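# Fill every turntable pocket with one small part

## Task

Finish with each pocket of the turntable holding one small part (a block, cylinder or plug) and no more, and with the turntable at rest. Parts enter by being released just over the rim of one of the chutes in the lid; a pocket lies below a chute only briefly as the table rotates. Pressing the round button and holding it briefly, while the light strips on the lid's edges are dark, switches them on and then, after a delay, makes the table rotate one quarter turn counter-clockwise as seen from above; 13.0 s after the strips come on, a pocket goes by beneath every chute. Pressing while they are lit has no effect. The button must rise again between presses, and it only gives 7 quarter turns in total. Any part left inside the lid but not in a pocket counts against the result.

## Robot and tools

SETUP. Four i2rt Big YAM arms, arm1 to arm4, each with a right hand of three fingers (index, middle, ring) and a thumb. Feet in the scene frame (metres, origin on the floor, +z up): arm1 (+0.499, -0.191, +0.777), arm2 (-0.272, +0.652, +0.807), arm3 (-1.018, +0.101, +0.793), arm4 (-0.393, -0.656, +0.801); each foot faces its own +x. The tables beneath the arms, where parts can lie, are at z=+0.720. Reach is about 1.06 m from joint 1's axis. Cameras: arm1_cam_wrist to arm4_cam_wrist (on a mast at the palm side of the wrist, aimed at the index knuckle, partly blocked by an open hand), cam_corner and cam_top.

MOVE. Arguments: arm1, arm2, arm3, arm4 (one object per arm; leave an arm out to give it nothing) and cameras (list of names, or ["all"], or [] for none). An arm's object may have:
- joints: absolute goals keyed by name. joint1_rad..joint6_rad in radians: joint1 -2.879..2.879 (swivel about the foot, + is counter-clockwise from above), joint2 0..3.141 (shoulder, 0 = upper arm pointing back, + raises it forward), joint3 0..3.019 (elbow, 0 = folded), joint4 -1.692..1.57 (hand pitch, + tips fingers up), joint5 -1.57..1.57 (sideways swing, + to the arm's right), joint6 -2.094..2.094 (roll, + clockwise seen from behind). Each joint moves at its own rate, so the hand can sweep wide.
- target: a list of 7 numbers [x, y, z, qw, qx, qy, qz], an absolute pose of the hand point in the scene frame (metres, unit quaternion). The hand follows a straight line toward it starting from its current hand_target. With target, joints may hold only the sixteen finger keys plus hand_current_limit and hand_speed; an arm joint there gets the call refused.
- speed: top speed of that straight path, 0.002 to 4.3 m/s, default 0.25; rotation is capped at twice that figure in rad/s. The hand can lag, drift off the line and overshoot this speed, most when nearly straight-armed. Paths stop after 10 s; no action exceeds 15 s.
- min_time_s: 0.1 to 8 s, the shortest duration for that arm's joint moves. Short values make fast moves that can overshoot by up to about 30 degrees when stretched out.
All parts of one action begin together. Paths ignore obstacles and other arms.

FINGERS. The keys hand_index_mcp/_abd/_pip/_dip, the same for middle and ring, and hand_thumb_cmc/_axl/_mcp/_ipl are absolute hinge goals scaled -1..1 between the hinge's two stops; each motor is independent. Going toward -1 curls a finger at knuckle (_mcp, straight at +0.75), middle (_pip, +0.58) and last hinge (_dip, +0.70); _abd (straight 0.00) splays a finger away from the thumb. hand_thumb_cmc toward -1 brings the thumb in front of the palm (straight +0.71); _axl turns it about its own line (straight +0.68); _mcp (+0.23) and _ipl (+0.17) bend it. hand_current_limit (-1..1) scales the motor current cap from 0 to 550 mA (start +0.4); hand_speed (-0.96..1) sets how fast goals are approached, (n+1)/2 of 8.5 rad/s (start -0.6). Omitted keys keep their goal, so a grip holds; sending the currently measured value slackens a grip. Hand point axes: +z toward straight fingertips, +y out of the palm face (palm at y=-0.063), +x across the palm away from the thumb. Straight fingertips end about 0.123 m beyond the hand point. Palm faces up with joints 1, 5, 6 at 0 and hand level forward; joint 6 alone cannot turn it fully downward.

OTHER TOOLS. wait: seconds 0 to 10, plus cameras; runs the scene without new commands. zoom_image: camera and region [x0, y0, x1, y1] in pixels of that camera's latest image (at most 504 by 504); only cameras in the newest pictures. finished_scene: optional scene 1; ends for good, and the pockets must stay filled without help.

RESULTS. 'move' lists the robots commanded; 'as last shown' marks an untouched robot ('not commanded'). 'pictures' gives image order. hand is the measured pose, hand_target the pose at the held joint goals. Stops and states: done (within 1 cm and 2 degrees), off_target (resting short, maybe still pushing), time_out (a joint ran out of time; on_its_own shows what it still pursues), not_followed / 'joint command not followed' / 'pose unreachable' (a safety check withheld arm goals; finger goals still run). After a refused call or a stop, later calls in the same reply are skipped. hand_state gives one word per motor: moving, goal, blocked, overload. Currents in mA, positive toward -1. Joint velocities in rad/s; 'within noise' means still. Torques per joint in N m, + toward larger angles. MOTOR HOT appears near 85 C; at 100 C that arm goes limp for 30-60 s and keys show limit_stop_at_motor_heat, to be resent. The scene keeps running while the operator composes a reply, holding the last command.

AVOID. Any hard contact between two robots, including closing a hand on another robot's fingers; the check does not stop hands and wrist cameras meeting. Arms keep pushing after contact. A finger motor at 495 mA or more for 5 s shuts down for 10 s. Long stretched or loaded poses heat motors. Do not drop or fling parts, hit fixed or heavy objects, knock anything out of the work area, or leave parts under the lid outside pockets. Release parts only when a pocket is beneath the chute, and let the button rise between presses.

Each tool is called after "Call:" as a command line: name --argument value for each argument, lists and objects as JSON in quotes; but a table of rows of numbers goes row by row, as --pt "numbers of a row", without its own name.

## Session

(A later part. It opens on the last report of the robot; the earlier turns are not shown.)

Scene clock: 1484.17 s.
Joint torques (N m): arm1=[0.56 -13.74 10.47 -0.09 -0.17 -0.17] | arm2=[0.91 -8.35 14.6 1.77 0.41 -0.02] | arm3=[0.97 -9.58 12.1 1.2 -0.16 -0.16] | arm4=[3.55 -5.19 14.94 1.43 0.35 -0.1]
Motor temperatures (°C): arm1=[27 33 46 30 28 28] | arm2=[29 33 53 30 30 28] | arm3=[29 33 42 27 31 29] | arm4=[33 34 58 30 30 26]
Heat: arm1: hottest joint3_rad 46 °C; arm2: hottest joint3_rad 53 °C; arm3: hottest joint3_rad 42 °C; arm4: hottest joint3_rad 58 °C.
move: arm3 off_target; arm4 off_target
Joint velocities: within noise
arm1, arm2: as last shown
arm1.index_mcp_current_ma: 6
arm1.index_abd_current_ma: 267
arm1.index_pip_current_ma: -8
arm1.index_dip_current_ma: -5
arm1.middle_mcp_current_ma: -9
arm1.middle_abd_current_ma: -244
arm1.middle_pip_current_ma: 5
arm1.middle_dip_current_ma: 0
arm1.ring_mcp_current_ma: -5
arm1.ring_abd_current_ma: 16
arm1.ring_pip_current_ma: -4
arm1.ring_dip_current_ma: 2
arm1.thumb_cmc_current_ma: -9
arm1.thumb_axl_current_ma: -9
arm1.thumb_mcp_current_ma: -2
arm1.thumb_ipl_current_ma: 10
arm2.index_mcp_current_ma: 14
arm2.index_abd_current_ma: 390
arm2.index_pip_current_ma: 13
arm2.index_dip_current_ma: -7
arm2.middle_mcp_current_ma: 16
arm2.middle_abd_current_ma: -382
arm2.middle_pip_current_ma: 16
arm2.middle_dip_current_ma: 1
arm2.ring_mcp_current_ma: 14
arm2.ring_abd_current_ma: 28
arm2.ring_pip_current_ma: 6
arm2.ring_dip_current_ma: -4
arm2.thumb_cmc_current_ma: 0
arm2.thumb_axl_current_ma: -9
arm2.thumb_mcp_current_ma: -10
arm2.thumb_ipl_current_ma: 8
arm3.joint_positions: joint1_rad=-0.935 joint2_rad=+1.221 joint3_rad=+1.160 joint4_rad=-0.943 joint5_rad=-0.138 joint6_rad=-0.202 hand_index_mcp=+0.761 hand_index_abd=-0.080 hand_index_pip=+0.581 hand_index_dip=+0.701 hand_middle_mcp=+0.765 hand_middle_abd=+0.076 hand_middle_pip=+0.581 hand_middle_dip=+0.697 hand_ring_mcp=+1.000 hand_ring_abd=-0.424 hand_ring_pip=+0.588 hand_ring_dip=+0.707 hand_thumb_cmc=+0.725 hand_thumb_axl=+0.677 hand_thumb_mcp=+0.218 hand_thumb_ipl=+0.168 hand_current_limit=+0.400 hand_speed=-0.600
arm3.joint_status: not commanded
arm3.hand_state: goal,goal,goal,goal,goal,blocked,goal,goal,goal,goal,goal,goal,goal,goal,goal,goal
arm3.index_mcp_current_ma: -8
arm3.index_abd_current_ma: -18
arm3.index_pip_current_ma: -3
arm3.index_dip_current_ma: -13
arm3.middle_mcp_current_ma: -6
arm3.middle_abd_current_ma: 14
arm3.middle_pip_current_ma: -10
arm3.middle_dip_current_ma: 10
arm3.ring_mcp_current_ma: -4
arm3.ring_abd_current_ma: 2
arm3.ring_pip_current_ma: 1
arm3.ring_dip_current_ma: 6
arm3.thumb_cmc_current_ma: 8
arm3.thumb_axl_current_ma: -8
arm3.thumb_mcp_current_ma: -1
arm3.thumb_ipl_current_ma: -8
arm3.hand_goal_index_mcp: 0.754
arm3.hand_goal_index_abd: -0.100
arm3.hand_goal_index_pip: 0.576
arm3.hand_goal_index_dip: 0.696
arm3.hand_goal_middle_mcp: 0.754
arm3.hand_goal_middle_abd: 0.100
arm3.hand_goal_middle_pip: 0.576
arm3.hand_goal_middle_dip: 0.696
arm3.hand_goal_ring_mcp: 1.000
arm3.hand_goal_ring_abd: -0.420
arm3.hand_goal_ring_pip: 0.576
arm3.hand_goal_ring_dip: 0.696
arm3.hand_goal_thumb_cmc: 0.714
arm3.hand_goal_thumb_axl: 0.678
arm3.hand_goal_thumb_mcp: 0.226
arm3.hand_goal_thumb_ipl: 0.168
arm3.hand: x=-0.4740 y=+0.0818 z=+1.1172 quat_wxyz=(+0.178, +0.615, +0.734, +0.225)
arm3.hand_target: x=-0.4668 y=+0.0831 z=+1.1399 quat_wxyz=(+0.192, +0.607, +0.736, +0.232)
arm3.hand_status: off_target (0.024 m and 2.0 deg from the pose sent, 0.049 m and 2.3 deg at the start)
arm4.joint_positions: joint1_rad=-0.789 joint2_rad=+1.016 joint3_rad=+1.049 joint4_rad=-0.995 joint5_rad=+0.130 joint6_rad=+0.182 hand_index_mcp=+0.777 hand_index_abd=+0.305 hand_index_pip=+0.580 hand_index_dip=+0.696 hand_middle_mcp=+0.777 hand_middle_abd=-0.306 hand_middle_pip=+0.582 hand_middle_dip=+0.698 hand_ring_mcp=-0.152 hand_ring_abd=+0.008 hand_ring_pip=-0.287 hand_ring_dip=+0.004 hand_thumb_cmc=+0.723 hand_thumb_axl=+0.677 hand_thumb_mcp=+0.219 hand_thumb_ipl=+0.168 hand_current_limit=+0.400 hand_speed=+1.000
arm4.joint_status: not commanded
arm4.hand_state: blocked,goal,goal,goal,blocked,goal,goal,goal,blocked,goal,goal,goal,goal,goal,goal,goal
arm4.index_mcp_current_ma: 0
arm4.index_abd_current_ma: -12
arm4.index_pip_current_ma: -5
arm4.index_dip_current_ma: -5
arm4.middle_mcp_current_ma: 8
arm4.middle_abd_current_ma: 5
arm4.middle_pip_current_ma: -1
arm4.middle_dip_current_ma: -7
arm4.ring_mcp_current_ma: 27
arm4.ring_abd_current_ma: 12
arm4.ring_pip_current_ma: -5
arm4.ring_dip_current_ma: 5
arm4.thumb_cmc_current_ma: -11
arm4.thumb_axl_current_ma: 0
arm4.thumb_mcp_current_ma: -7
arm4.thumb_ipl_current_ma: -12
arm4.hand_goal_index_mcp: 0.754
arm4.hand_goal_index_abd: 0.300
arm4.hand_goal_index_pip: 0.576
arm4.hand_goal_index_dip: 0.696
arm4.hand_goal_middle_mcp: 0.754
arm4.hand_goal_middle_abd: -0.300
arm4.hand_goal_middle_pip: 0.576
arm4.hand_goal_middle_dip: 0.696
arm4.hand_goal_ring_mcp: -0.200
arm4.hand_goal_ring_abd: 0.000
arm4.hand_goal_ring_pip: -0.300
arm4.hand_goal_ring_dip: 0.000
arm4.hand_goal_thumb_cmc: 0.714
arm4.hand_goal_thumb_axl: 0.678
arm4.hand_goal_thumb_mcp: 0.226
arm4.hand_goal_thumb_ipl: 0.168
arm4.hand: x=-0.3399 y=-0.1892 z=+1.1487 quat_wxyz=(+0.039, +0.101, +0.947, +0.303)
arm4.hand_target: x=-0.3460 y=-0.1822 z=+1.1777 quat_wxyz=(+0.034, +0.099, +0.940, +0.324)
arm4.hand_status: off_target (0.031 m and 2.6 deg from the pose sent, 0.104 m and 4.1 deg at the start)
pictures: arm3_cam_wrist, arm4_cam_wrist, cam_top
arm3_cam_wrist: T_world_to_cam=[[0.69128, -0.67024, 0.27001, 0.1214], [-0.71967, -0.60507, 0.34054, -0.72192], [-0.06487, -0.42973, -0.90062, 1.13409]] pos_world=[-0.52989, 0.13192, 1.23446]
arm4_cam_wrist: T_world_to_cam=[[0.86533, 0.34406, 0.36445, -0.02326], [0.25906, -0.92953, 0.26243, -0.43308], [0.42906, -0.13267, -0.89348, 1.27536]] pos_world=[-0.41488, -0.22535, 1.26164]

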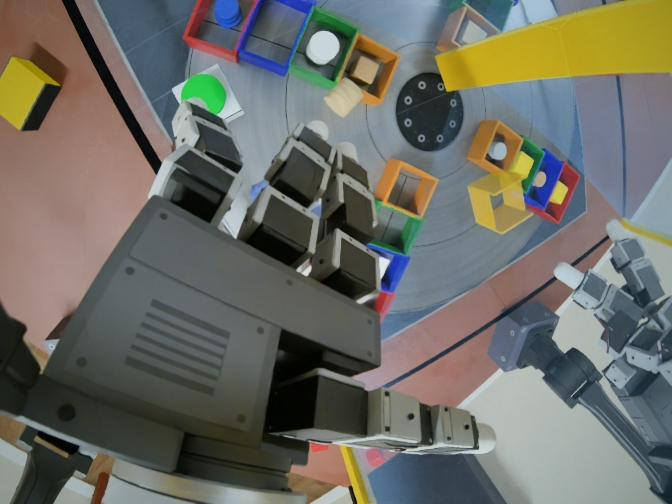

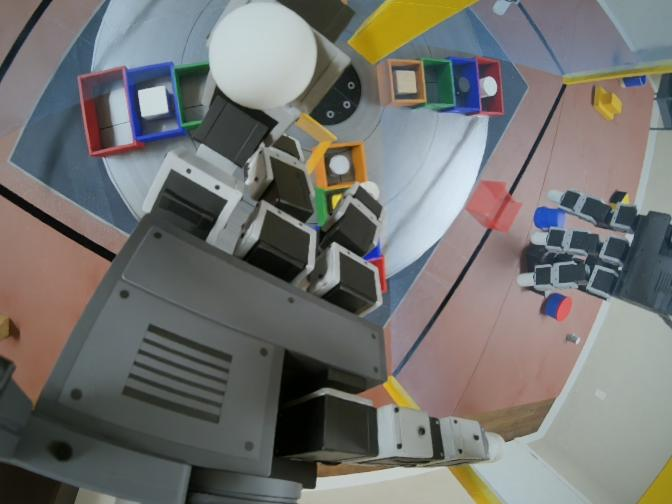

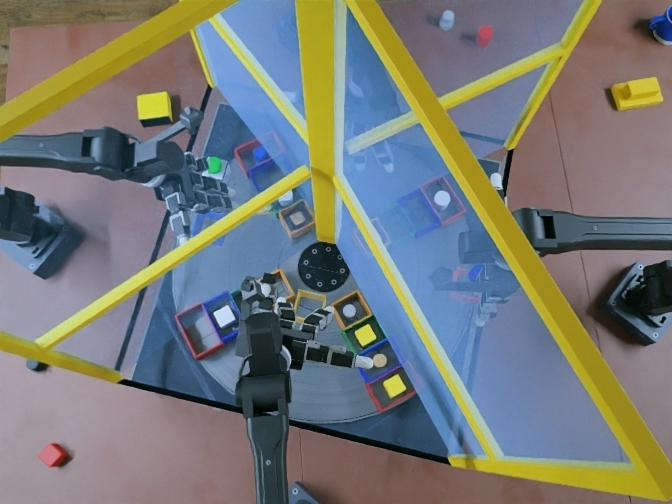

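Call:
move --arm3 '{"target": [-0.708, 0.09, 1.16, 0.1913, 0.6067, 0.7359, 0.232], "speed": 0.35}' --arm4 '{"target": [-0.356, -0.328, 1.17, 0.034, 0.0988, 0.9403, 0.3238], "speed": 0.25}'

Call:
move --arm3 '{"joints": {"joint1_rad": -2.417, "hand_index_abd": 0.3, "hand_middle_abd": -0.3}, "min_time_s": 3}' --arm4 '{"joints": {"joint1_rad": 0.883, "hand_ring_mcp": 0.754, "hand_ring_pip": 0.576, "hand_ring_dip": 0.696, "hand_ring_abd": -0.42, "hand_speed": -0.6}, "min_time_s": 3}' --cameras '["arm3_cam_wrist", "arm4_cam_wrist", "cam_top"]'

Scene clock: 1532.70 s.
Joint torques (N m): arm1=[0.56 -13.74 10.52 -0.06 -0.15 -0.18] | arm2=[1.03 -8.88 14.71 1.58 0.4 -0.03] | arm3=[-0.32 0.03 8.34 1.29 -0.34 -0.18] | arm4=[3.6 0.91 9.39 1.51 0.4 -0.14]
Motor temperatures (°C): arm1=[27 33 46 30 28 28] | arm2=[29 33 54 30 30 28] | arm3=[29 32 44 27 31 29] | arm4=[33 33 56 30 30 26]
Heat: arm1: hottest joint3_rad 46 °C; arm2: hottest joint3_rad 54 °C; arm3: hottest joint3_rad 44 °C; arm4: hottest joint3_rad 56 °C.
move: arm3 done; arm4 done
Joint velocities: within noise
arm1, arm2: as last shown
arm1.index_abd_current_ma: 273
arm1.index_pip_current_ma: -9
arm1.index_dip_current_ma: -4
arm1.middle_mcp_current_ma: -5
arm1.middle_abd_current_ma: -241
arm1.middle_pip_current_ma: 6
arm1.ring_mcp_current_ma: -8
arm1.ring_abd_current_ma: 18
arm1.ring_pip_current_ma: -2
arm1.ring_dip_current_ma: -6
arm1.thumb_cmc_current_ma: -12
arm1.thumb_axl_current_ma: -14
arm1.thumb_mcp_current_ma: -7
arm1.thumb_ipl_current_ma: 8
arm2.index_mcp_current_ma: 16
arm2.index_abd_current_ma: 382
arm2.index_pip_current_ma: 16
arm2.index_dip_current_ma: 12
arm2.middle_mcp_current_ma: 26
arm2.middle_abd_current_ma: -386
arm2.middle_pip_current_ma: 20
arm2.middle_dip_current_ma: -7
arm2.ring_mcp_current_ma: 10
arm2.ring_abd_current_ma: 24
arm2.ring_pip_current_ma: 2
arm2.thumb_cmc_current_ma: 10
arm2.thumb_axl_current_ma: 13
arm2.thumb_mcp_current_ma: -12
arm2.thumb_ipl_current_ma: 2
arm3.joint_positions: joint1_rad=-0.976 joint2_rad=+0.567 joint3_rad=+0.919 joint4_rad=-1.318 joint5_rad=-0.166 joint6_rad=-0.247 hand_index_mcp=+0.762 hand_index_abd=-0.080 hand_index_pip=+0.581 hand_index_dip=+0.701 hand_middle_mcp=+0.766 hand_middle_abd=+0.076 hand_middle_pip=+0.581 hand_middle_dip=+0.697 hand_ring_mcp=+1.000 hand_ring_abd=-0.424 hand_ring_pip=+0.588 hand_ring_dip=+0.707 hand_thumb_cmc=+0.726 hand_thumb_axl=+0.677 hand_thumb_mcp=+0.218 hand_thumb_ipl=+0.168 hand_current_limit=+0.400 hand_speed=-0.600
arm3.joint_status: not commanded
arm3.hand_state: goal,goal,goal,goal,goal,blocked,goal,goal,goal,goal,goal,goal,goal,goal,goal,goal
arm3.index_mcp_current_ma: -8
arm3.index_abd_current_ma: -3
arm3.index_pip_current_ma: -5
arm3.index_dip_current_ma: -6
arm3.middle_mcp_current_ma: -4
arm3.middle_abd_current_ma: 11
arm3.middle_pip_current_ma: -1
arm3.middle_dip_current_ma: 4
arm3.ring_mcp_current_ma: -12
arm3.ring_abd_current_ma: -9
arm3.ring_pip_current_ma: 2
arm3.ring_dip_current_ma: 7
arm3.thumb_cmc_current_ma: 5
arm3.thumb_axl_current_ma: -11
arm3.thumb_mcp_current_ma: -14
arm3.thumb_ipl_current_ma: 6
arm3.hand_goal_index_mcp: 0.754
arm3.hand_goal_index_abd: -0.100
arm3.hand_goal_index_pip: 0.576
arm3.hand_goal_index_dip: 0.696
arm3.hand_goal_middle_mcp: 0.754
arm3.hand_goal_middle_abd: 0.100
arm3.hand_goal_middle_pip: 0.576
arm3.hand_goal_middle_dip: 0.696
arm3.hand_goal_ring_mcp: 1.000
arm3.hand_goal_ring_abd: -0.420
arm3.hand_goal_ring_pip: 0.576
arm3.hand_goal_ring_dip: 0.696
arm3.hand_goal_thumb_cmc: 0.714
arm3.hand_goal_thumb_axl: 0.678
arm3.hand_goal_thumb_mcp: 0.226
arm3.hand_goal_thumb_ipl: 0.168
arm3.hand: x=-0.7073 y=+0.0924 z=+1.1634 quat_wxyz=(+0.195, +0.606, +0.734, +0.237)
arm3.hand_target: x=-0.7081 y=+0.0901 z=+1.1599 quat_wxyz=(+0.191, +0.607, +0.736, +0.232)
arm3.hand_status: done (0.004 m and 0.8 deg from the pose sent, 0.238 m and 2.0 deg at the start)
arm4.joint_positions: joint1_rad=-0.707 joint2_rad=+0.610 joint3_rad=+0.913 joint4_rad=-1.212 joint5_rad=+0.180 joint6_rad=+0.248 hand_index_mcp=+0.777 hand_index_abd=+0.305 hand_index_pip=+0.580 hand_index_dip=+0.696 hand_middle_mcp=+0.777 hand_middle_abd=-0.306 hand_middle_pip=+0.582 hand_middle_dip=+0.698 hand_ring_mcp=-0.152 hand_ring_abd=+0.008 hand_ring_pip=-0.287 hand_ring_dip=-0.010 hand_thumb_cmc=+0.727 hand_thumb_axl=+0.677 hand_thumb_mcp=+0.219 hand_thumb_ipl=+0.168 hand_current_limit=+0.400 hand_speed=+1.000
arm4.joint_status: not commanded
arm4.hand_state: blocked,goal,goal,goal,blocked,goal,goal,goal,blocked,goal,goal,goal,goal,goal,goal,goal
arm4.index_mcp_current_ma: -1
arm4.index_abd_current_ma: -9
arm4.index_pip_current_ma: -10
arm4.index_dip_current_ma: -4
arm4.middle_mcp_current_ma: -2
arm4.middle_abd_current_ma: 10
arm4.middle_pip_current_ma: 1
arm4.middle_dip_current_ma: -9
arm4.ring_mcp_current_ma: 21
arm4.ring_abd_current_ma: 15
arm4.ring_pip_current_ma: -7
arm4.ring_dip_current_ma: 4
arm4.thumb_cmc_current_ma: -3
arm4.thumb_axl_current_ma: -7
arm4.thumb_mcp_current_ma: -4
arm4.thumb_ipl_current_ma: -15
arm4.hand_goal_index_mcp: 0.754
arm4.hand_goal_index_abd: 0.300
arm4.hand_goal_index_pip: 0.576
arm4.hand_goal_index_dip: 0.696
arm4.hand_goal_middle_mcp: 0.754
arm4.hand_goal_middle_abd: -0.300
arm4.hand_goal_middle_pip: 0.576
arm4.hand_goal_middle_dip: 0.696
arm4.hand_goal_ring_mcp: -0.200
arm4.hand_goal_ring_abd: 0.000
arm4.hand_goal_ring_pip: -0.300
arm4.hand_goal_ring_dip: 0.000
arm4.hand_goal_thumb_cmc: 0.714
arm4.hand_goal_thumb_axl: 0.678
arm4.hand_goal_thumb_mcp: 0.226
arm4.hand_goal_thumb_ipl: 0.168
arm4.hand: x=-0.3526 y=-0.3280 z=+1.1778 quat_wxyz=(+0.035, +0.101, +0.937, +0.332)
arm4.hand_target: x=-0.3559 y=-0.3280 z=+1.1699 quat_wxyz=(+0.034, +0.099, +0.940, +0.324)
arm4.hand_status: done (0.009 m and 1.1 deg from the pose sent, 0.141 m and 2.6 deg at the start)
pictures: none

Scene clock: 1536.10 s.
Joint torques (N m): arm1=[0.44 -14.04 10.5 -0.09 -0.15 -0.15] | arm2=[0.67 -8.41 14.8 1.58 0.4 -0.03] | arm3=[-0.03 -0.09 8.34 1.26 -0.27 -0.17] | arm4=[3.19 0.73 9.37 1.47 0.29 -0.12]
Motor temperatures (°C): arm1=[27 33 46 30 28 28] | arm2=[29 33 54 30 30 28] | arm3=[29 32 44 27 31 29] | arm4=[33 33 55 30 30 26]
Heat: arm1: hottest joint3_rad 46 °C; arm2: hottest joint3_rad 54 °C; arm3: hottest joint3_rad 44 °C; arm4: hottest joint3_rad 55 °C.
move: arm3 done; arm4 done
Joint velocities: within noise
arm1, arm2: as last shown
arm1.index_mcp_current_ma: 5
arm1.index_abd_current_ma: 274
arm1.index_pip_current_ma: -6
arm1.index_dip_current_ma: -6
arm1.middle_abd_current_ma: -239
arm1.middle_pip_current_ma: 5
arm1.middle_dip_current_ma: -8
arm1.ring_mcp_current_ma: -9
arm1.ring_abd_current_ma: 15
arm1.ring_pip_current_ma: 1
arm1.ring_dip_current_ma: 0
arm1.thumb_cmc_current_ma: -8
arm1.thumb_axl_current_ma: -5
arm1.thumb_mcp_current_ma: -4
arm1.thumb_ipl_current_ma: 6
arm2.index_mcp_current_ma: 8
arm2.index_abd_current_ma: 381
arm2.index_pip_current_ma: 26
arm2.index_dip_current_ma: -1
arm2.middle_mcp_current_ma: 24
arm2.middle_abd_current_ma: -389
arm2.middle_pip_current_ma: 21
arm2.middle_dip_current_ma: -3
arm2.ring_mcp_current_ma: 9
arm2.ring_abd_current_ma: 36
arm2.ring_pip_current_ma: 4
arm2.ring_dip_current_ma: -13
arm2.thumb_cmc_current_ma: 25
arm2.thumb_axl_current_ma: -8
arm2.thumb_mcp_current_ma: -18
arm2.thumb_ipl_current_ma: -4
arm3.joint_positions: joint1_rad=-2.406 joint2_rad=+0.567 joint3_rad=+0.919 joint4_rad=-1.318 joint5_rad=-0.167 joint6_rad=-0.248 hand_index_mcp=+0.762 hand_index_abd=+0.286 hand_index_pip=+0.581 hand_index_dip=+0.701 hand_middle_mcp=+0.766 hand_middle_abd=-0.285 hand_middle_pip=+0.581 hand_middle_dip=+0.697 hand_ring_mcp=+1.000 hand_ring_abd=-0.423 hand_ring_pip=+0.588 hand_ring_dip=+0.707 hand_thumb_cmc=+0.726 hand_thumb_axl=+0.677 hand_thumb_mcp=+0.218 hand_thumb_ipl=+0.168 hand_current_limit=+0.400 hand_speed=-0.600
arm3.joint_status: all done
arm3.hand_state: goal,goal,goal,goal,goal,goal,goal,goal,goal,goal,goal,goal,goal,goal,goal,goal
arm3.index_mcp_current_ma: -13
arm3.index_abd_current_ma: -9
arm3.index_pip_current_ma: -3
arm3.index_dip_current_ma: -5
arm3.middle_mcp_current_ma: -8
arm3.middle_abd_current_ma: 15
arm3.middle_pip_current_ma: 2
arm3.middle_dip_current_ma: 21
arm3.ring_mcp_current_ma: -8
arm3.ring_abd_current_ma: 2
arm3.ring_pip_current_ma: 6
arm3.ring_dip_current_ma: -12
arm3.thumb_cmc_current_ma: 14
arm3.thumb_axl_current_ma: -1
arm3.thumb_mcp_current_ma: 1
arm3.thumb_ipl_current_ma: -5
arm3.hand_goal_index_mcp: 0.754
arm3.hand_goal_index_abd: 0.300
arm3.hand_goal_index_pip: 0.576
arm3.hand_goal_index_dip: 0.696
arm3.hand_goal_middle_mcp: 0.754
arm3.hand_goal_middle_abd: -0.300
arm3.hand_goal_middle_pip: 0.576
arm3.hand_goal_middle_dip: 0.696
arm3.hand_goal_ring_mcp: 1.000
arm3.hand_goal_ring_abd: -0.420
arm3.hand_goal_ring_pip: 0.576
arm3.hand_goal_ring_dip: 0.696
arm3.hand_goal_thumb_cmc: 0.714
arm3.hand_goal_thumb_axl: 0.678
arm3.hand_goal_thumb_mcp: 0.226
arm3.hand_goal_thumb_ipl: 0.168
arm3.hand: x=-0.9795 y=-0.2102 z=+1.1613 quat_wxyz=(+0.300, +0.939, +0.159, +0.048)
arm3.hand_target: x=-0.9814 y=-0.2097 z=+1.1578 quat_wxyz=(+0.293, +0.941, +0.160, +0.046)
arm3.hand_status: not commanded
arm4.joint_positions: joint1_rad=+0.873 joint2_rad=+0.610 joint3_rad=+0.913 joint4_rad=-1.212 joint5_rad=+0.181 joint6_rad=+0.249 hand_index_mcp=+0.777 hand_index_abd=+0.305 hand_index_pip=+0.580 hand_index_dip=+0.696 hand_middle_mcp=+0.777 hand_middle_abd=-0.306 hand_middle_pip=+0.582 hand_middle_dip=+0.698 hand_ring_mcp=+0.770 hand_ring_abd=-0.411 hand_ring_pip=+0.579 hand_ring_dip=+0.695 hand_thumb_cmc=+0.727 hand_thumb_axl=+0.677 hand_thumb_mcp=+0.219 hand_thumb_ipl=+0.168 hand_current_limit=+0.400 hand_speed=-0.600
arm4.joint_status: all done
arm4.hand_state: blocked,goal,goal,goal,blocked,goal,goal,goal,goal,goal,goal,goal,goal,goal,goal,goal
arm4.index_mcp_current_ma: 0
arm4.index_abd_current_ma: -14
arm4.index_pip_current_ma: -9
arm4.index_dip_current_ma: 8
arm4.middle_mcp_current_ma: 9
arm4.middle_abd_current_ma: 14
arm4.middle_pip_current_ma: 9
arm4.middle_dip_current_ma: -7
arm4.ring_mcp_current_ma: 5
arm4.ring_abd_current_ma: 1
arm4.ring_pip_current_ma: -1
arm4.ring_dip_current_ma: 6
arm4.thumb_cmc_current_ma: -5
arm4.thumb_axl_current_ma: 0
arm4.thumb_mcp_current_ma: 1
arm4.thumb_ipl_current_ma: -2
arm4.hand_goal_index_mcp: 0.754
arm4.hand_goal_index_abd: 0.300
arm4.hand_goal_index_pip: 0.576
arm4.hand_goal_index_dip: 0.696
arm4.hand_goal_middle_mcp: 0.754
arm4.hand_goal_middle_abd: -0.300
arm4.hand_goal_middle_pip: 0.576
arm4.hand_goal_middle_dip: 0.696
arm4.hand_goal_ring_mcp: 0.754
arm4.hand_goal_ring_abd: -0.420
arm4.hand_goal_ring_pip: 0.576
arm4.hand_goal_ring_dip: 0.696
arm4.hand_goal_thumb_cmc: 0.714
arm4.hand_goal_thumb_axl: 0.678
arm4.hand_goal_thumb_mcp: 0.226
arm4.hand_goal_thumb_ipl: 0.168
arm4.hand: x=-0.7240 y=-0.6127 z=+1.1748 quat_wxyz=(-0.213, -0.593, +0.735, +0.251)
arm4.hand_target: x=-0.7238 y=-0.6150 z=+1.1669 quat_wxyz=(-0.207, -0.596, +0.736, +0.245)
arm4.hand_status: not commanded
arm3_cam_wrist: T_world_to_cam=[[-0.55449, -0.77433, 0.30489, -1.01947], [-0.70541, 0.63172, 0.32146, -0.98134], [-0.44152, -0.03682, -0.8965, 0.72439]] pos_world=[-0.9377, -0.14281, 1.2757]
arm4_cam_wrist: T_world_to_cam=[[-0.33045, 0.86848, 0.36952, -0.10504], [0.94047, 0.27004, 0.20637, 0.56011], [0.07944, 0.41572, -0.90602, 1.50485]] pos_world=[-0.68103, -0.68562, 1.28664]

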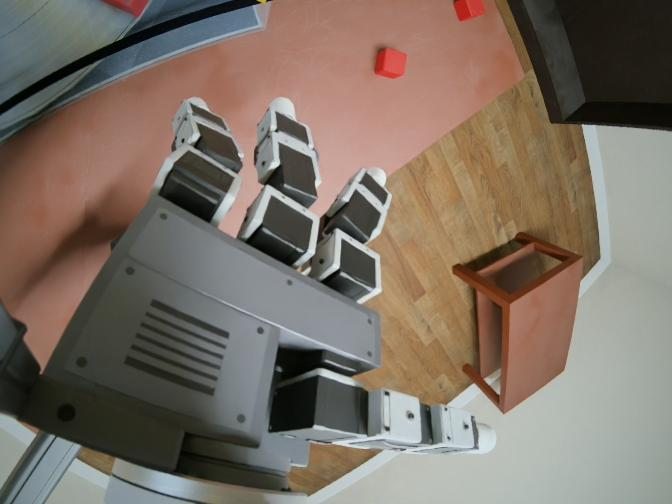

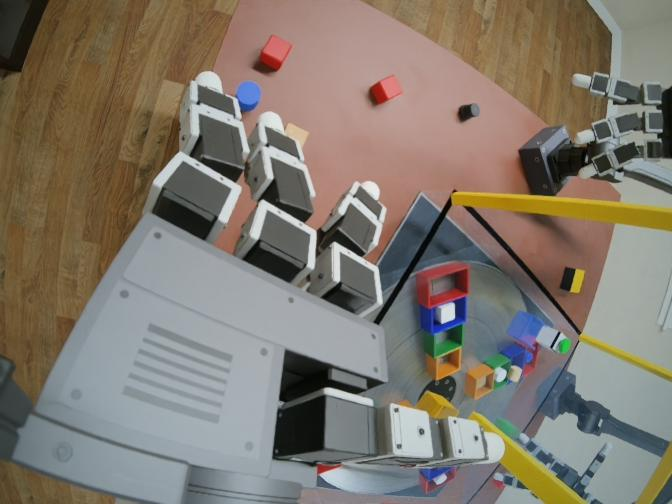

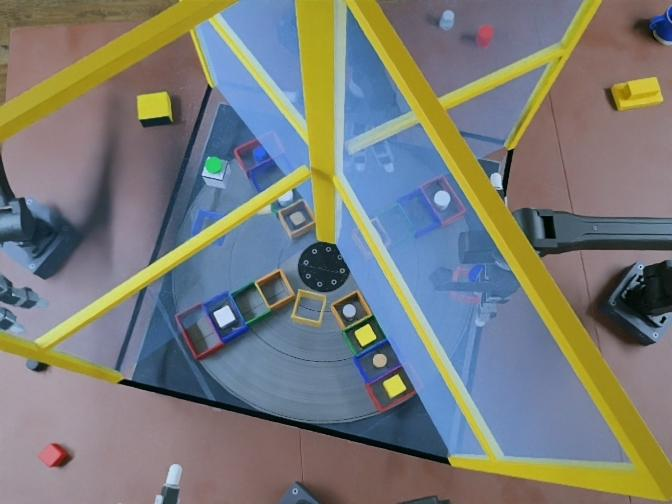

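Call:
move --arm3 '{"target": [-1.02, -0.297, 1.05, 0, 1, 0, 0], "speed": 0.3}' --arm4 '{"target": [-0.9207, -0.7051, 1.02, 0, -0.7391, 0.6736, 0], "speed": 0.3}' --cameras '["arm3_cam_wrist", "arm4_cam_wrist"]'

Call:
zoom_image --camera "arm3_cam_wrist" --region '[220, 60, 420, 240]'

Call:
zoom_image --camera "arm4_cam_wrist" --region '[220, 60, 420, 240]'

Scene clock: 1552.03 s.
Joint torques (N m): arm1=[0.56 -13.68 10.48 -0.12 -0.14 -0.18] | arm2=[0.91 -8.59 14.61 1.5 0.38 0.01] | arm3=[1.55 -7.47 11.04 -0.16 0.11 0.13] | arm4=[3.55 -12.16 13.45 -0.02 -0.02 -0.24]
Motor temperatures (°C): arm1=[27 33 46 30 28 28] | arm2=[29 33 54 30 30 28] | arm3=[29 32 43 27 31 29] | arm4=[33 33 53 30 30 26]
Heat: arm1: hottest joint3_rad 46 °C; arm2: hottest joint3_rad 54 °C; arm3: hottest joint3_rad 43 °C; arm4: hottest joint3_rad 53 °C.
move: arm3 off_target; arm4 off_target
Joint velocities: within noise
arm1, arm2: as last shown
arm1.index_abd_current_ma: 278
arm1.index_pip_current_ma: -7
arm1.index_dip_current_ma: -2
arm1.middle_abd_current_ma: -240
arm1.middle_pip_current_ma: -1
arm1.middle_dip_current_ma: -3
arm1.ring_mcp_current_ma: -13
arm1.ring_pip_current_ma: -3
arm1.ring_dip_current_ma: -4
arm1.thumb_cmc_current_ma: -13
arm1.thumb_axl_current_ma: -9
arm1.thumb_mcp_current_ma: 0
arm1.thumb_ipl_current_ma: 9
arm2.index_mcp_current_ma: 7
arm2.index_abd_current_ma: 376
arm2.index_pip_current_ma: 17
arm2.index_dip_current_ma: 12
arm2.middle_mcp_current_ma: 19
arm2.middle_abd_current_ma: -392
arm2.middle_pip_current_ma: 25
arm2.middle_dip_current_ma: 6
arm2.ring_mcp_current_ma: 5
arm2.ring_abd_current_ma: 21
arm2.ring_pip_current_ma: -9
arm2.ring_dip_current_ma: -1
arm2.thumb_cmc_current_ma: 7
arm2.thumb_axl_current_ma: -6
arm2.thumb_mcp_current_ma: -22
arm2.thumb_ipl_current_ma: -1
arm3.joint_positions: joint1_rad=-2.385 joint2_rad=+1.149 joint3_rad=+1.108 joint4_rad=-1.561 joint5_rad=-0.005 joint6_rad=+0.052 hand_index_mcp=+0.753 hand_index_abd=+0.286 hand_index_pip=+0.569 hand_index_dip=+0.701 hand_middle_mcp=+0.753 hand_middle_abd=-0.285 hand_middle_pip=+0.573 hand_middle_dip=+0.697 hand_ring_mcp=+0.989 hand_ring_abd=-0.423 hand_ring_pip=+0.576 hand_ring_dip=+0.704 hand_thumb_cmc=+0.716 hand_thumb_axl=+0.677 hand_thumb_mcp=+0.218 hand_thumb_ipl=+0.168 hand_current_limit=+0.400 hand_speed=-0.600
arm3.joint_status: not commanded
arm3.hand_state: goal,goal,goal,goal,goal,goal,goal,goal,goal,goal,goal,goal,goal,goal,goal,goal
arm3.index_mcp_current_ma: -6
arm3.index_abd_current_ma: -3
arm3.index_pip_current_ma: -3
arm3.index_dip_current_ma: -7
arm3.middle_mcp_current_ma: 1
arm3.middle_abd_current_ma: 14
arm3.middle_pip_current_ma: 1
arm3.middle_dip_current_ma: -2
arm3.ring_mcp_current_ma: -15
arm3.ring_abd_current_ma: -4
arm3.ring_pip_current_ma: 1
arm3.ring_dip_current_ma: -9
arm3.thumb_cmc_current_ma: 6
arm3.thumb_axl_current_ma: -4
arm3.thumb_mcp_current_ma: 3
arm3.thumb_ipl_current_ma: 5
arm3.hand_goal_index_mcp: 0.754
arm3.hand_goal_index_abd: 0.300
arm3.hand_goal_index_pip: 0.576
arm3.hand_goal_index_dip: 0.696
arm3.hand_goal_middle_mcp: 0.754
arm3.hand_goal_middle_abd: -0.300
arm3.hand_goal_middle_pip: 0.576
arm3.hand_goal_middle_dip: 0.696
arm3.hand_goal_ring_mcp: 1.000
arm3.hand_goal_ring_abd: -0.420
arm3.hand_goal_ring_pip: 0.576
arm3.hand_goal_ring_dip: 0.696
arm3.hand_goal_thumb_cmc: 0.714
arm3.hand_goal_thumb_axl: 0.678
arm3.hand_goal_thumb_mcp: 0.226
arm3.hand_goal_thumb_ipl: 0.168
arm3.hand: x=-1.0231 y=-0.2882 z=+1.0274 quat_wxyz=(-0.020, +1.000, +0.002, +0.001)
arm3.hand_target: x=-1.0201 y=-0.2963 z=+1.0498 quat_wxyz=(+0.000, +1.000, +0.000, +0.000)
arm3.hand_status: off_target (0.024 m and 2.3 deg from the pose sent, 0.147 m and 40.1 deg at the start)
arm4.joint_positions: joint1_rad=+0.912 joint2_rad=+1.497 joint3_rad=+1.327 joint4_rad=-1.440 joint5_rad=+0.008 joint6_rad=+0.065 hand_index_mcp=+0.752 hand_index_abd=+0.305 hand_index_pip=+0.568 hand_index_dip=+0.696 hand_middle_mcp=+0.751 hand_middle_abd=-0.306 hand_middle_pip=+0.569 hand_middle_dip=+0.697 hand_ring_mcp=+0.752 hand_ring_abd=-0.411 hand_ring_pip=+0.568 hand_ring_dip=+0.695 hand_thumb_cmc=+0.713 hand_thumb_axl=+0.677 hand_thumb_mcp=+0.219 hand_thumb_ipl=+0.168 hand_current_limit=+0.400 hand_speed=-0.600
arm4.joint_status: not commanded
arm4.hand_state: goal,goal,goal,goal,goal,goal,goal,goal,goal,goal,goal,goal,goal,goal,goal,goal
arm4.index_mcp_current_ma: -5
arm4.index_abd_current_ma: -21
arm4.index_pip_current_ma: -13
arm4.index_dip_current_ma: -4
arm4.middle_mcp_current_ma: 1
arm4.middle_abd_current_ma: 8
arm4.middle_pip_current_ma: 3
arm4.middle_dip_current_ma: -13
arm4.ring_mcp_current_ma: 3
arm4.ring_abd_current_ma: 7
arm4.ring_pip_current_ma: -8
arm4.ring_dip_current_ma: 4
arm4.thumb_cmc_current_ma: -12
arm4.thumb_axl_current_ma: 3
arm4.thumb_mcp_current_ma: -10
arm4.thumb_ipl_current_ma: -4
arm4.hand_goal_index_mcp: 0.754
arm4.hand_goal_index_abd: 0.300
arm4.hand_goal_index_pip: 0.576
arm4.hand_goal_index_dip: 0.696
arm4.hand_goal_middle_mcp: 0.754
arm4.hand_goal_middle_abd: -0.300
arm4.hand_goal_middle_pip: 0.576
arm4.hand_goal_middle_dip: 0.696
arm4.hand_goal_ring_mcp: 0.754
arm4.hand_goal_ring_abd: -0.420
arm4.hand_goal_ring_pip: 0.576
arm4.hand_goal_ring_dip: 0.696
arm4.hand_goal_thumb_cmc: 0.714
arm4.hand_goal_thumb_axl: 0.678
arm4.hand_goal_thumb_mcp: 0.226
arm4.hand_goal_thumb_ipl: 0.168
arm4.hand: x=-0.9060 y=-0.6954 z=+0.9937 quat_wxyz=(+0.020, -0.732, +0.681, -0.015)
arm4.hand_target: x=-0.9194 y=-0.7050 z=+1.0200 quat_wxyz=(+0.000, -0.739, +0.673, +0.000)
arm4.hand_status: off_target (0.032 m and 3.1 deg from the pose sent, 0.267 m and 42.2 deg at the start)
arm3_cam_wrist: T_world_to_cam=[[-0.77693, -0.62174, -0.09911, -0.83178], [-0.46446, 0.45974, 0.75691, -1.17021], [-0.42504, 0.6341, -0.64595, 0.53504]] pos_world=[-0.96234, -0.31843, 1.14893]
arm4_cam_wrist: T_world_to_cam=[[-0.68381, 0.72852, -0.04085, -0.03609], [0.47444, 0.48646, 0.73366, -0.00479], [0.55436, 0.48231, -0.67829, 1.63986]] pos_world=[-0.93148, -0.76229, 1.11433]

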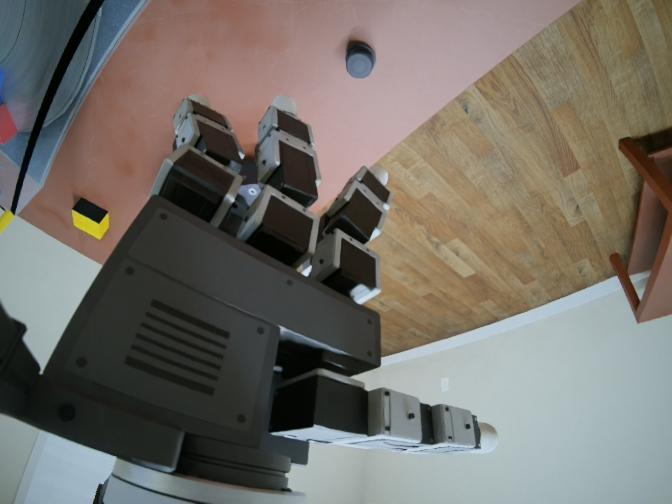

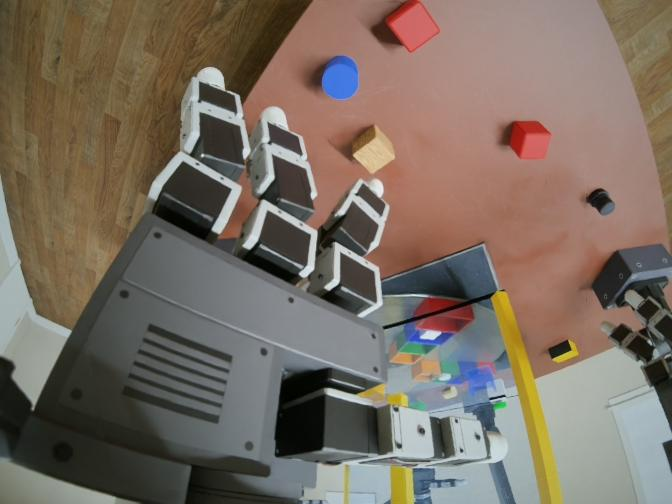

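Scaled by 2.520 from the camera's image (finer frame: 960x720).

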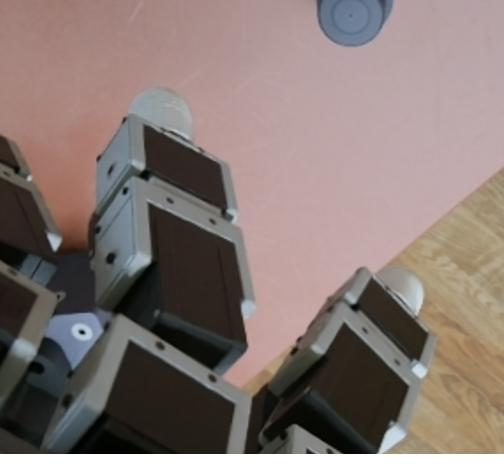

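Scaled by 2.520 from the camera's image (finer frame: 960x720).

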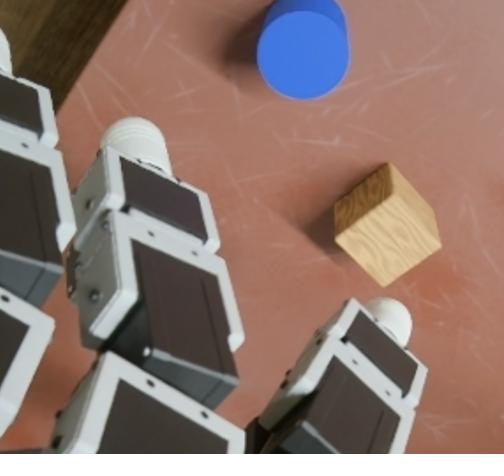

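Call:
move --arm3 '{"target": [-1.012, -0.313, 0.925, 0, 1, 0, 0], "speed": 0.12}' --arm4 '{"target": [-0.932, -0.714, 0.903, 0, -0.7431, 0.6691, 0], "speed": 0.12}' --cameras '["arm3_cam_wrist", "arm4_cam_wrist"]'

Call:
zoom_image --camera "arm3_cam_wrist" --region '[220, 60, 420, 240]'

Call:
zoom_image --camera "arm4_cam_wrist" --region '[220, 60, 420, 240]'

Scene clock: 1570.07 s.
Joint torques (N m): arm1=[0.21 -13.68 10.47 -0.13 -0.15 -0.16] | arm2=[1.55 -9.23 14.76 1.59 0.37 0] | arm3=[1.9 -8.06 7.24 0.9 0.12 0.11] | arm4=[3.66 -12.28 8.02 0.81 -0.01 -0.22]
Motor temperatures (°C): arm1=[27 33 46 30 28 28] | arm2=[29 33 54 30 30 28] | arm3=[29 32 42 27 31 29] | arm4=[33 34 54 30 30 26]
Heat: arm1: hottest joint3_rad 46 °C; arm2: hottest joint3_rad 54 °C; arm3: hottest joint3_rad 42 °C; arm4: hottest joint3_rad 54 °C.
move: arm3 done; arm4 off_target
Joint velocities: within noise
arm1, arm2: as last shown
arm1.index_mcp_current_ma: 4
arm1.index_abd_current_ma: 271
arm1.index_pip_current_ma: -2
arm1.index_dip_current_ma: -8
arm1.middle_mcp_current_ma: -2
arm1.middle_abd_current_ma: -243
arm1.middle_pip_current_ma: 3
arm1.middle_dip_current_ma: 0
arm1.ring_mcp_current_ma: -8
arm1.ring_abd_current_ma: 22
arm1.ring_pip_current_ma: 0
arm1.ring_dip_current_ma: -5
arm1.thumb_cmc_current_ma: -17
arm1.thumb_axl_current_ma: -11
arm1.thumb_mcp_current_ma: -5
arm1.thumb_ipl_current_ma: 0
arm2.index_mcp_current_ma: 24
arm2.index_pip_current_ma: 24
arm2.index_dip_current_ma: 1
arm2.middle_mcp_current_ma: 34
arm2.middle_abd_current_ma: -378
arm2.middle_pip_current_ma: 13
arm2.middle_dip_current_ma: -1
arm2.ring_mcp_current_ma: 15
arm2.ring_abd_current_ma: 26
arm2.ring_pip_current_ma: 8
arm2.ring_dip_current_ma: -3
arm2.thumb_cmc_current_ma: 25
arm2.thumb_axl_current_ma: -9
arm2.thumb_mcp_current_ma: -6
arm2.thumb_ipl_current_ma: 0
arm3.joint_positions: joint1_rad=-2.367 joint2_rad=+1.251 joint3_rad=+0.905 joint4_rad=-1.232 joint5_rad=-0.005 joint6_rad=+0.074 hand_index_mcp=+0.753 hand_index_abd=+0.286 hand_index_pip=+0.569 hand_index_dip=+0.701 hand_middle_mcp=+0.753 hand_middle_abd=-0.285 hand_middle_pip=+0.573 hand_middle_dip=+0.697 hand_ring_mcp=+0.989 hand_ring_abd=-0.423 hand_ring_pip=+0.576 hand_ring_dip=+0.704 hand_thumb_cmc=+0.716 hand_thumb_axl=+0.677 hand_thumb_mcp=+0.218 hand_thumb_ipl=+0.168 hand_current_limit=+0.400 hand_speed=-0.600
arm3.joint_status: not commanded
arm3.hand_state: goal,goal,goal,goal,goal,goal,goal,goal,goal,goal,goal,goal,goal,goal,goal,goal
arm3.index_mcp_current_ma: -15
arm3.index_abd_current_ma: -20
arm3.index_pip_current_ma: -8
arm3.index_dip_current_ma: -11
arm3.middle_mcp_current_ma: 1
arm3.middle_abd_current_ma: 11
arm3.middle_pip_current_ma: 3
arm3.middle_dip_current_ma: 6
arm3.ring_mcp_current_ma: -4
arm3.ring_abd_current_ma: -1
arm3.ring_pip_current_ma: -6
arm3.ring_dip_current_ma: -2
arm3.thumb_cmc_current_ma: 11
arm3.thumb_axl_current_ma: -5
arm3.thumb_mcp_current_ma: -1
arm3.thumb_ipl_current_ma: 6
arm3.hand_goal_index_mcp: 0.754
arm3.hand_goal_index_abd: 0.300
arm3.hand_goal_index_pip: 0.576
arm3.hand_goal_index_dip: 0.696
arm3.hand_goal_middle_mcp: 0.754
arm3.hand_goal_middle_abd: -0.300
arm3.hand_goal_middle_pip: 0.576
arm3.hand_goal_middle_dip: 0.696
arm3.hand_goal_ring_mcp: 1.000
arm3.hand_goal_ring_abd: -0.420
arm3.hand_goal_ring_pip: 0.576
arm3.hand_goal_ring_dip: 0.696
arm3.hand_goal_thumb_cmc: 0.714
arm3.hand_goal_thumb_axl: 0.678
arm3.hand_goal_thumb_mcp: 0.226
arm3.hand_goal_thumb_ipl: 0.168
arm3.hand: x=-1.0165 y=-0.3089 z=+0.9229 quat_wxyz=(-0.008, +1.000, +0.000, +0.001)
arm3.hand_target: x=-1.0121 y=-0.3129 z=+0.9250 quat_wxyz=(+0.000, +1.000, +0.000, +0.000)
arm3.hand_status: done (0.006 m and 0.9 deg from the pose sent, 0.106 m and 2.3 deg at the start)
arm4.joint_positions: joint1_rad=+0.922 joint2_rad=+1.600 joint3_rad=+1.204 joint4_rad=-1.160 joint5_rad=+0.007 joint6_rad=+0.065 hand_index_mcp=+0.752 hand_index_abd=+0.305 hand_index_pip=+0.568 hand_index_dip=+0.696 hand_middle_mcp=+0.751 hand_middle_abd=-0.306 hand_middle_pip=+0.569 hand_middle_dip=+0.697 hand_ring_mcp=+0.752 hand_ring_abd=-0.411 hand_ring_pip=+0.568 hand_ring_dip=+0.695 hand_thumb_cmc=+0.713 hand_thumb_axl=+0.677 hand_thumb_mcp=+0.219 hand_thumb_ipl=+0.168 hand_current_limit=+0.400 hand_speed=-0.600
arm4.joint_status: not commanded
arm4.hand_state: goal,goal,goal,goal,goal,goal,goal,goal,goal,goal,goal,goal,goal,goal,goal,goal
arm4.index_mcp_current_ma: 2
arm4.index_abd_current_ma: -8
arm4.index_pip_current_ma: -7
arm4.index_dip_current_ma: -6
arm4.middle_mcp_current_ma: -1
arm4.middle_abd_current_ma: 9
arm4.middle_pip_current_ma: 2
arm4.middle_dip_current_ma: -9
arm4.ring_mcp_current_ma: 6
arm4.ring_abd_current_ma: 9
arm4.ring_pip_current_ma: -8
arm4.ring_dip_current_ma: 2
arm4.thumb_cmc_current_ma: -11
arm4.thumb_axl_current_ma: 4
arm4.thumb_mcp_current_ma: -6
arm4.thumb_ipl_current_ma: -4
arm4.hand_goal_index_mcp: 0.754
arm4.hand_goal_index_abd: 0.300
arm4.hand_goal_index_pip: 0.576
arm4.hand_goal_index_dip: 0.696
arm4.hand_goal_middle_mcp: 0.754
arm4.hand_goal_middle_abd: -0.300
arm4.hand_goal_middle_pip: 0.576
arm4.hand_goal_middle_dip: 0.696
arm4.hand_goal_ring_mcp: 0.754
arm4.hand_goal_ring_abd: -0.420
arm4.hand_goal_ring_pip: 0.576
arm4.hand_goal_ring_dip: 0.696
arm4.hand_goal_thumb_cmc: 0.714
arm4.hand_goal_thumb_axl: 0.678
arm4.hand_goal_thumb_mcp: 0.226
arm4.hand_goal_thumb_ipl: 0.168
arm4.hand: x=-0.9329 y=-0.7053 z=+0.9092 quat_wxyz=(-0.001, -0.736, +0.677, +0.002)
arm4.hand_target: x=-0.9318 y=-0.7139 z=+0.9030 quat_wxyz=(+0.000, -0.743, +0.669, +0.000)
arm4.hand_status: off_target (0.011 m and 1.3 deg from the pose sent, 0.096 m and 3.4 deg at the start)
arm3_cam_wrist: T_world_to_cam=[[-0.77918, -0.62103, -0.08486, -0.86506], [-0.4633, 0.47943, 0.74532, -1.06051], [-0.42219, 0.62005, -0.66128, 0.49629]] pos_world=[-0.95584, -0.33651, 1.0452]
arm4_cam_wrist: T_world_to_cam=[[-0.69245, 0.72141, -0.0095, -0.09237], [0.50855, 0.49739, 0.70284, 0.14239], [0.51176, 0.48185, -0.71128, 1.59218]] pos_world=[-0.95118, -0.77138, 1.03153]

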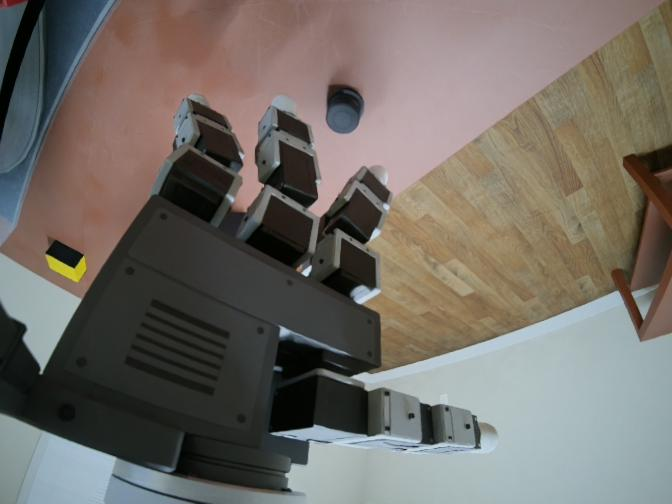

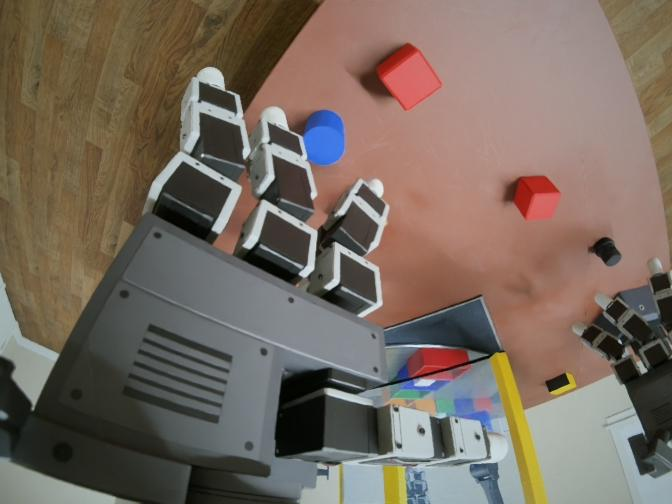

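Scaled by 2.520 from the camera's image (finer frame: 960x720).

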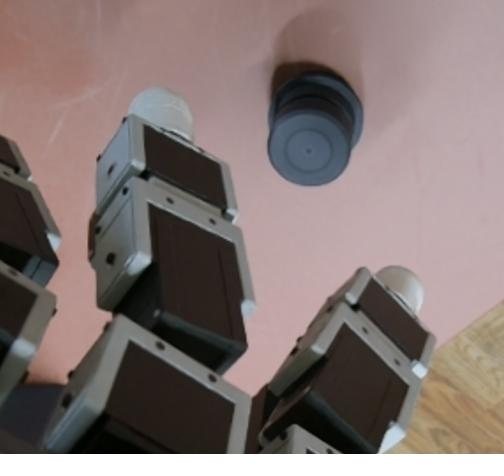

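Scaled by 2.520 from the camera's image (finer frame: 960x720).

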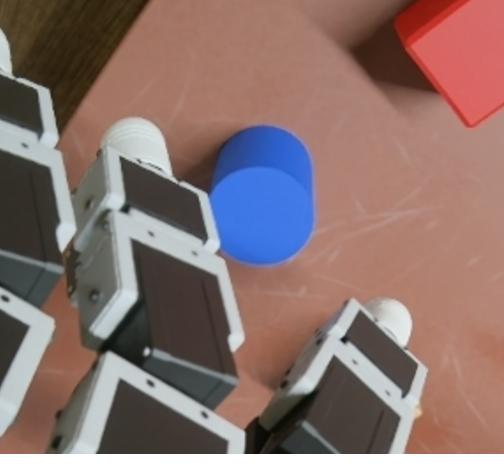

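Call:
move --arm3 '{"target": [-1.009, -0.321, 0.880, 0, 1, 0, 0], "speed": 0.08}' --arm4 '{"target": [-0.9215, -0.7125, 0.853, 0, -0.7431, 0.6691, 0], "speed": 0.08}' --cameras '["arm3_cam_wrist", "arm4_cam_wrist"]'

Call:
zoom_image --camera "arm3_cam_wrist" --region '[220, 60, 420, 240]'

Call:
zoom_image --camera "arm4_cam_wrist" --region '[220, 60, 420, 240]'

Scene clock: 1626.27 s.
Joint torques (N m): arm1=[0.44 -13.57 10.58 -0.06 -0.15 -0.18] | arm2=[1.38 -8.88 14.78 1.57 0.41 -0.04] | arm3=[1.9 -8.35 6.67 0.92 0.11 0.11] | arm4=[3.66 -11.99 7.46 0.8 -0.01 -0.22]
Motor temperatures (°C): arm1=[27 33 47 30 28 28] | arm2=[29 33 55 30 30 28] | arm3=[29 32 40 27 31 29] | arm4=[33 35 47 29 30 26]
Heat: arm1: hottest joint3_rad 47 °C; arm2: hottest joint3_rad 55 °C; arm3: hottest joint3_rad 40 °C; arm4: hottest joint3_rad 47 °C.
move: arm3 done; arm4 off_target
Joint velocities: within noise
arm1, arm2: as last shown
arm1.index_mcp_current_ma: 2
arm1.index_abd_current_ma: 272
arm1.index_pip_current_ma: -14
arm1.index_dip_current_ma: -7
arm1.middle_mcp_current_ma: -4
arm1.middle_abd_current_ma: -240
arm1.middle_pip_current_ma: 6
arm1.ring_mcp_current_ma: -13
arm1.ring_abd_current_ma: 13
arm1.ring_pip_current_ma: -1
arm1.ring_dip_current_ma: -11
arm1.thumb_cmc_current_ma: -15
arm1.thumb_axl_current_ma: -5
arm1.thumb_mcp_current_ma: -4
arm1.thumb_ipl_current_ma: 7
arm2.index_mcp_current_ma: 20
arm2.index_abd_current_ma: 388
arm2.index_pip_current_ma: 14
arm2.index_dip_current_ma: 2
arm2.middle_mcp_current_ma: 29
arm2.middle_abd_current_ma: -377
arm2.middle_pip_current_ma: 17
arm2.middle_dip_current_ma: -15
arm2.ring_mcp_current_ma: 12
arm2.ring_abd_current_ma: 25
arm2.ring_pip_current_ma: 10
arm2.ring_dip_current_ma: -7
arm2.thumb_cmc_current_ma: 15
arm2.thumb_axl_current_ma: -6
arm2.thumb_mcp_current_ma: -19
arm2.thumb_ipl_current_ma: 12
arm3.joint_positions: joint1_rad=-2.360 joint2_rad=+1.325 joint3_rad=+0.848 joint4_rad=-1.095 joint5_rad=-0.005 joint6_rad=+0.081 hand_index_mcp=+0.753 hand_index_abd=+0.286 hand_index_pip=+0.569 hand_index_dip=+0.701 hand_middle_mcp=+0.753 hand_middle_abd=-0.285 hand_middle_pip=+0.573 hand_middle_dip=+0.697 hand_ring_mcp=+0.989 hand_ring_abd=-0.423 hand_ring_pip=+0.576 hand_ring_dip=+0.704 hand_thumb_cmc=+0.716 hand_thumb_axl=+0.677 hand_thumb_mcp=+0.218 hand_thumb_ipl=+0.168 hand_current_limit=+0.400 hand_speed=-0.600
arm3.joint_status: not commanded
arm3.hand_state: goal,goal,goal,goal,goal,goal,goal,goal,goal,goal,goal,goal,goal,goal,goal,goal
arm3.index_mcp_current_ma: -8
arm3.index_abd_current_ma: -8
arm3.index_pip_current_ma: 6
arm3.index_dip_current_ma: -12
arm3.middle_mcp_current_ma: -12
arm3.middle_abd_current_ma: 5
arm3.middle_pip_current_ma: -2
arm3.middle_dip_current_ma: 7
arm3.ring_mcp_current_ma: -13
arm3.ring_abd_current_ma: -6
arm3.ring_pip_current_ma: -5
arm3.ring_dip_current_ma: 3
arm3.thumb_cmc_current_ma: 0
arm3.thumb_axl_current_ma: 4
arm3.thumb_mcp_current_ma: 2
arm3.thumb_ipl_current_ma: 4
arm3.hand_goal_index_mcp: 0.754
arm3.hand_goal_index_abd: 0.300
arm3.hand_goal_index_pip: 0.576
arm3.hand_goal_index_dip: 0.696
arm3.hand_goal_middle_mcp: 0.754
arm3.hand_goal_middle_abd: -0.300
arm3.hand_goal_middle_pip: 0.576
arm3.hand_goal_middle_dip: 0.696
arm3.hand_goal_ring_mcp: 1.000
arm3.hand_goal_ring_abd: -0.420
arm3.hand_goal_ring_pip: 0.576
arm3.hand_goal_ring_dip: 0.696
arm3.hand_goal_thumb_cmc: 0.714
arm3.hand_goal_thumb_axl: 0.678
arm3.hand_goal_thumb_mcp: 0.226
arm3.hand_goal_thumb_ipl: 0.168
arm3.hand: x=-1.0136 y=-0.3179 z=+0.8801 quat_wxyz=(-0.005, +1.000, +0.000, +0.002)
arm3.hand_target: x=-1.0090 y=-0.3209 z=+0.8801 quat_wxyz=(+0.000, +1.000, +0.000, +0.000)
arm3.hand_status: done (0.006 m and 0.6 deg from the pose sent, 0.045 m and 0.9 deg at the start)
arm4.joint_positions: joint1_rad=+0.922 joint2_rad=+1.635 joint3_rad=+1.104 joint4_rad=-1.022 joint5_rad=+0.007 joint6_rad=+0.064 hand_index_mcp=+0.752 hand_index_abd=+0.305 hand_index_pip=+0.568 hand_index_dip=+0.696 hand_middle_mcp=+0.751 hand_middle_abd=-0.306 hand_middle_pip=+0.569 hand_middle_dip=+0.697 hand_ring_mcp=+0.752 hand_ring_abd=-0.411 hand_ring_pip=+0.568 hand_ring_dip=+0.695 hand_thumb_cmc=+0.713 hand_thumb_axl=+0.677 hand_thumb_mcp=+0.219 hand_thumb_ipl=+0.168 hand_current_limit=+0.400 hand_speed=-0.600
arm4.joint_status: not commanded
arm4.hand_state: goal,goal,goal,goal,goal,goal,goal,goal,goal,goal,goal,goal,goal,goal,goal,goal
arm4.index_mcp_current_ma: -4
arm4.index_abd_current_ma: -11
arm4.index_pip_current_ma: -14
arm4.index_dip_current_ma: 5
arm4.middle_mcp_current_ma: 1
arm4.middle_abd_current_ma: 10
arm4.middle_pip_current_ma: 3
arm4.middle_dip_current_ma: -4
arm4.ring_mcp_current_ma: 6
arm4.ring_abd_current_ma: 5
arm4.ring_pip_current_ma: -14
arm4.ring_dip_current_ma: -5
arm4.thumb_cmc_current_ma: -4
arm4.thumb_axl_current_ma: 3
arm4.thumb_mcp_current_ma: 3
arm4.thumb_ipl_current_ma: -7
arm4.hand_goal_index_mcp: 0.754
arm4.hand_goal_index_abd: 0.300
arm4.hand_goal_index_pip: 0.576
arm4.hand_goal_index_dip: 0.696
arm4.hand_goal_middle_mcp: 0.754
arm4.hand_goal_middle_abd: -0.300
arm4.hand_goal_middle_pip: 0.576
arm4.hand_goal_middle_dip: 0.696
arm4.hand_goal_ring_mcp: 0.754
arm4.hand_goal_ring_abd: -0.420
arm4.hand_goal_ring_pip: 0.576
arm4.hand_goal_ring_dip: 0.696
arm4.hand_goal_thumb_cmc: 0.714
arm4.hand_goal_thumb_axl: 0.678
arm4.hand_goal_thumb_mcp: 0.226
arm4.hand_goal_thumb_ipl: 0.168
arm4.hand: x=-0.9233 y=-0.7041 z=+0.8602 quat_wxyz=(-0.002, -0.736, +0.677, +0.003)
arm4.hand_target: x=-0.9213 y=-0.7124 z=+0.8532 quat_wxyz=(+0.000, -0.743, +0.669, +0.000)
arm4.hand_status: off_target (0.011 m and 1.3 deg from the pose sent, 0.058 m and 1.3 deg at the start)
arm3_cam_wrist: T_world_to_cam=[[-0.77913, -0.62146, -0.08205, -0.87456], [-0.46353, 0.48306, 0.74283, -1.01979], [-0.422, 0.61679, -0.66444, 0.47669]] pos_world=[-0.95294, -0.34491, 1.0025]
arm4_cam_wrist: T_world_to_cam=[[-0.69272, 0.72116, -0.00819, -0.0885], [0.50996, 0.49781, 0.70151, 0.17403], [0.50998, 0.48178, -0.71261, 1.55127]] pos_world=[-0.94117, -0.77018, 0.98264]

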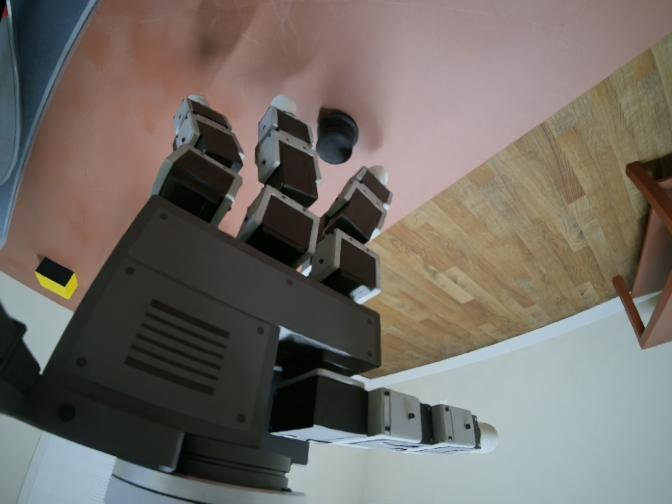

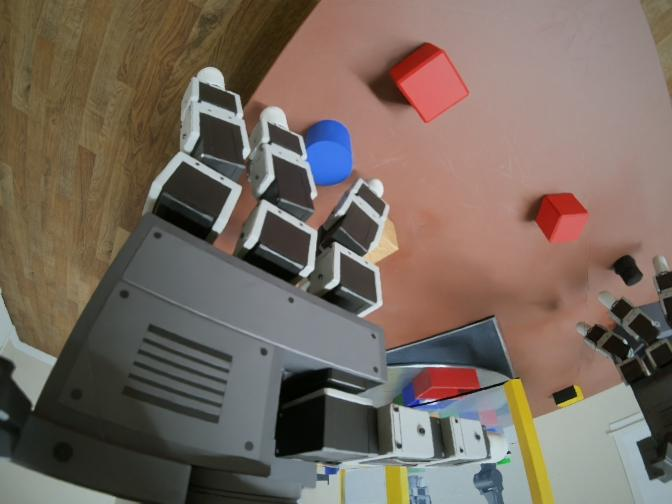

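Scaled by 2.520 from the camera's image (finer frame: 960x720).

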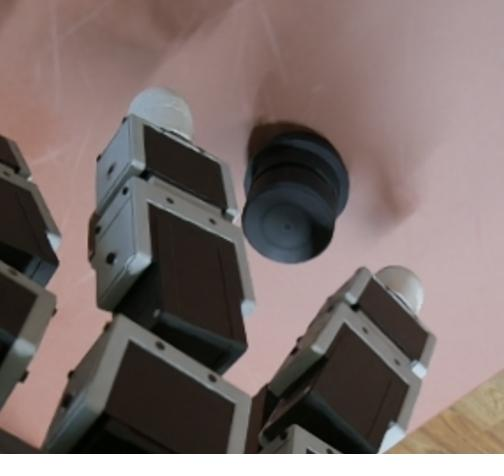

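Scaled by 2.520 from the camera's image (finer frame: 960x720).

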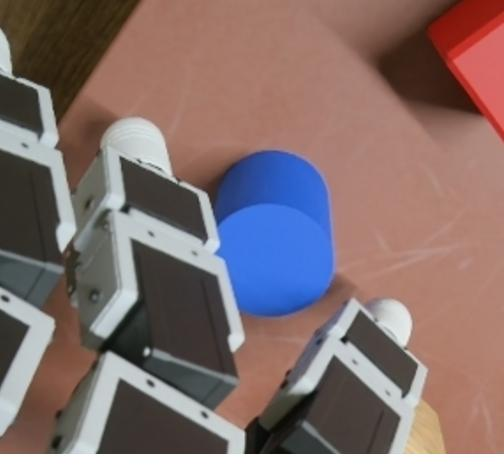

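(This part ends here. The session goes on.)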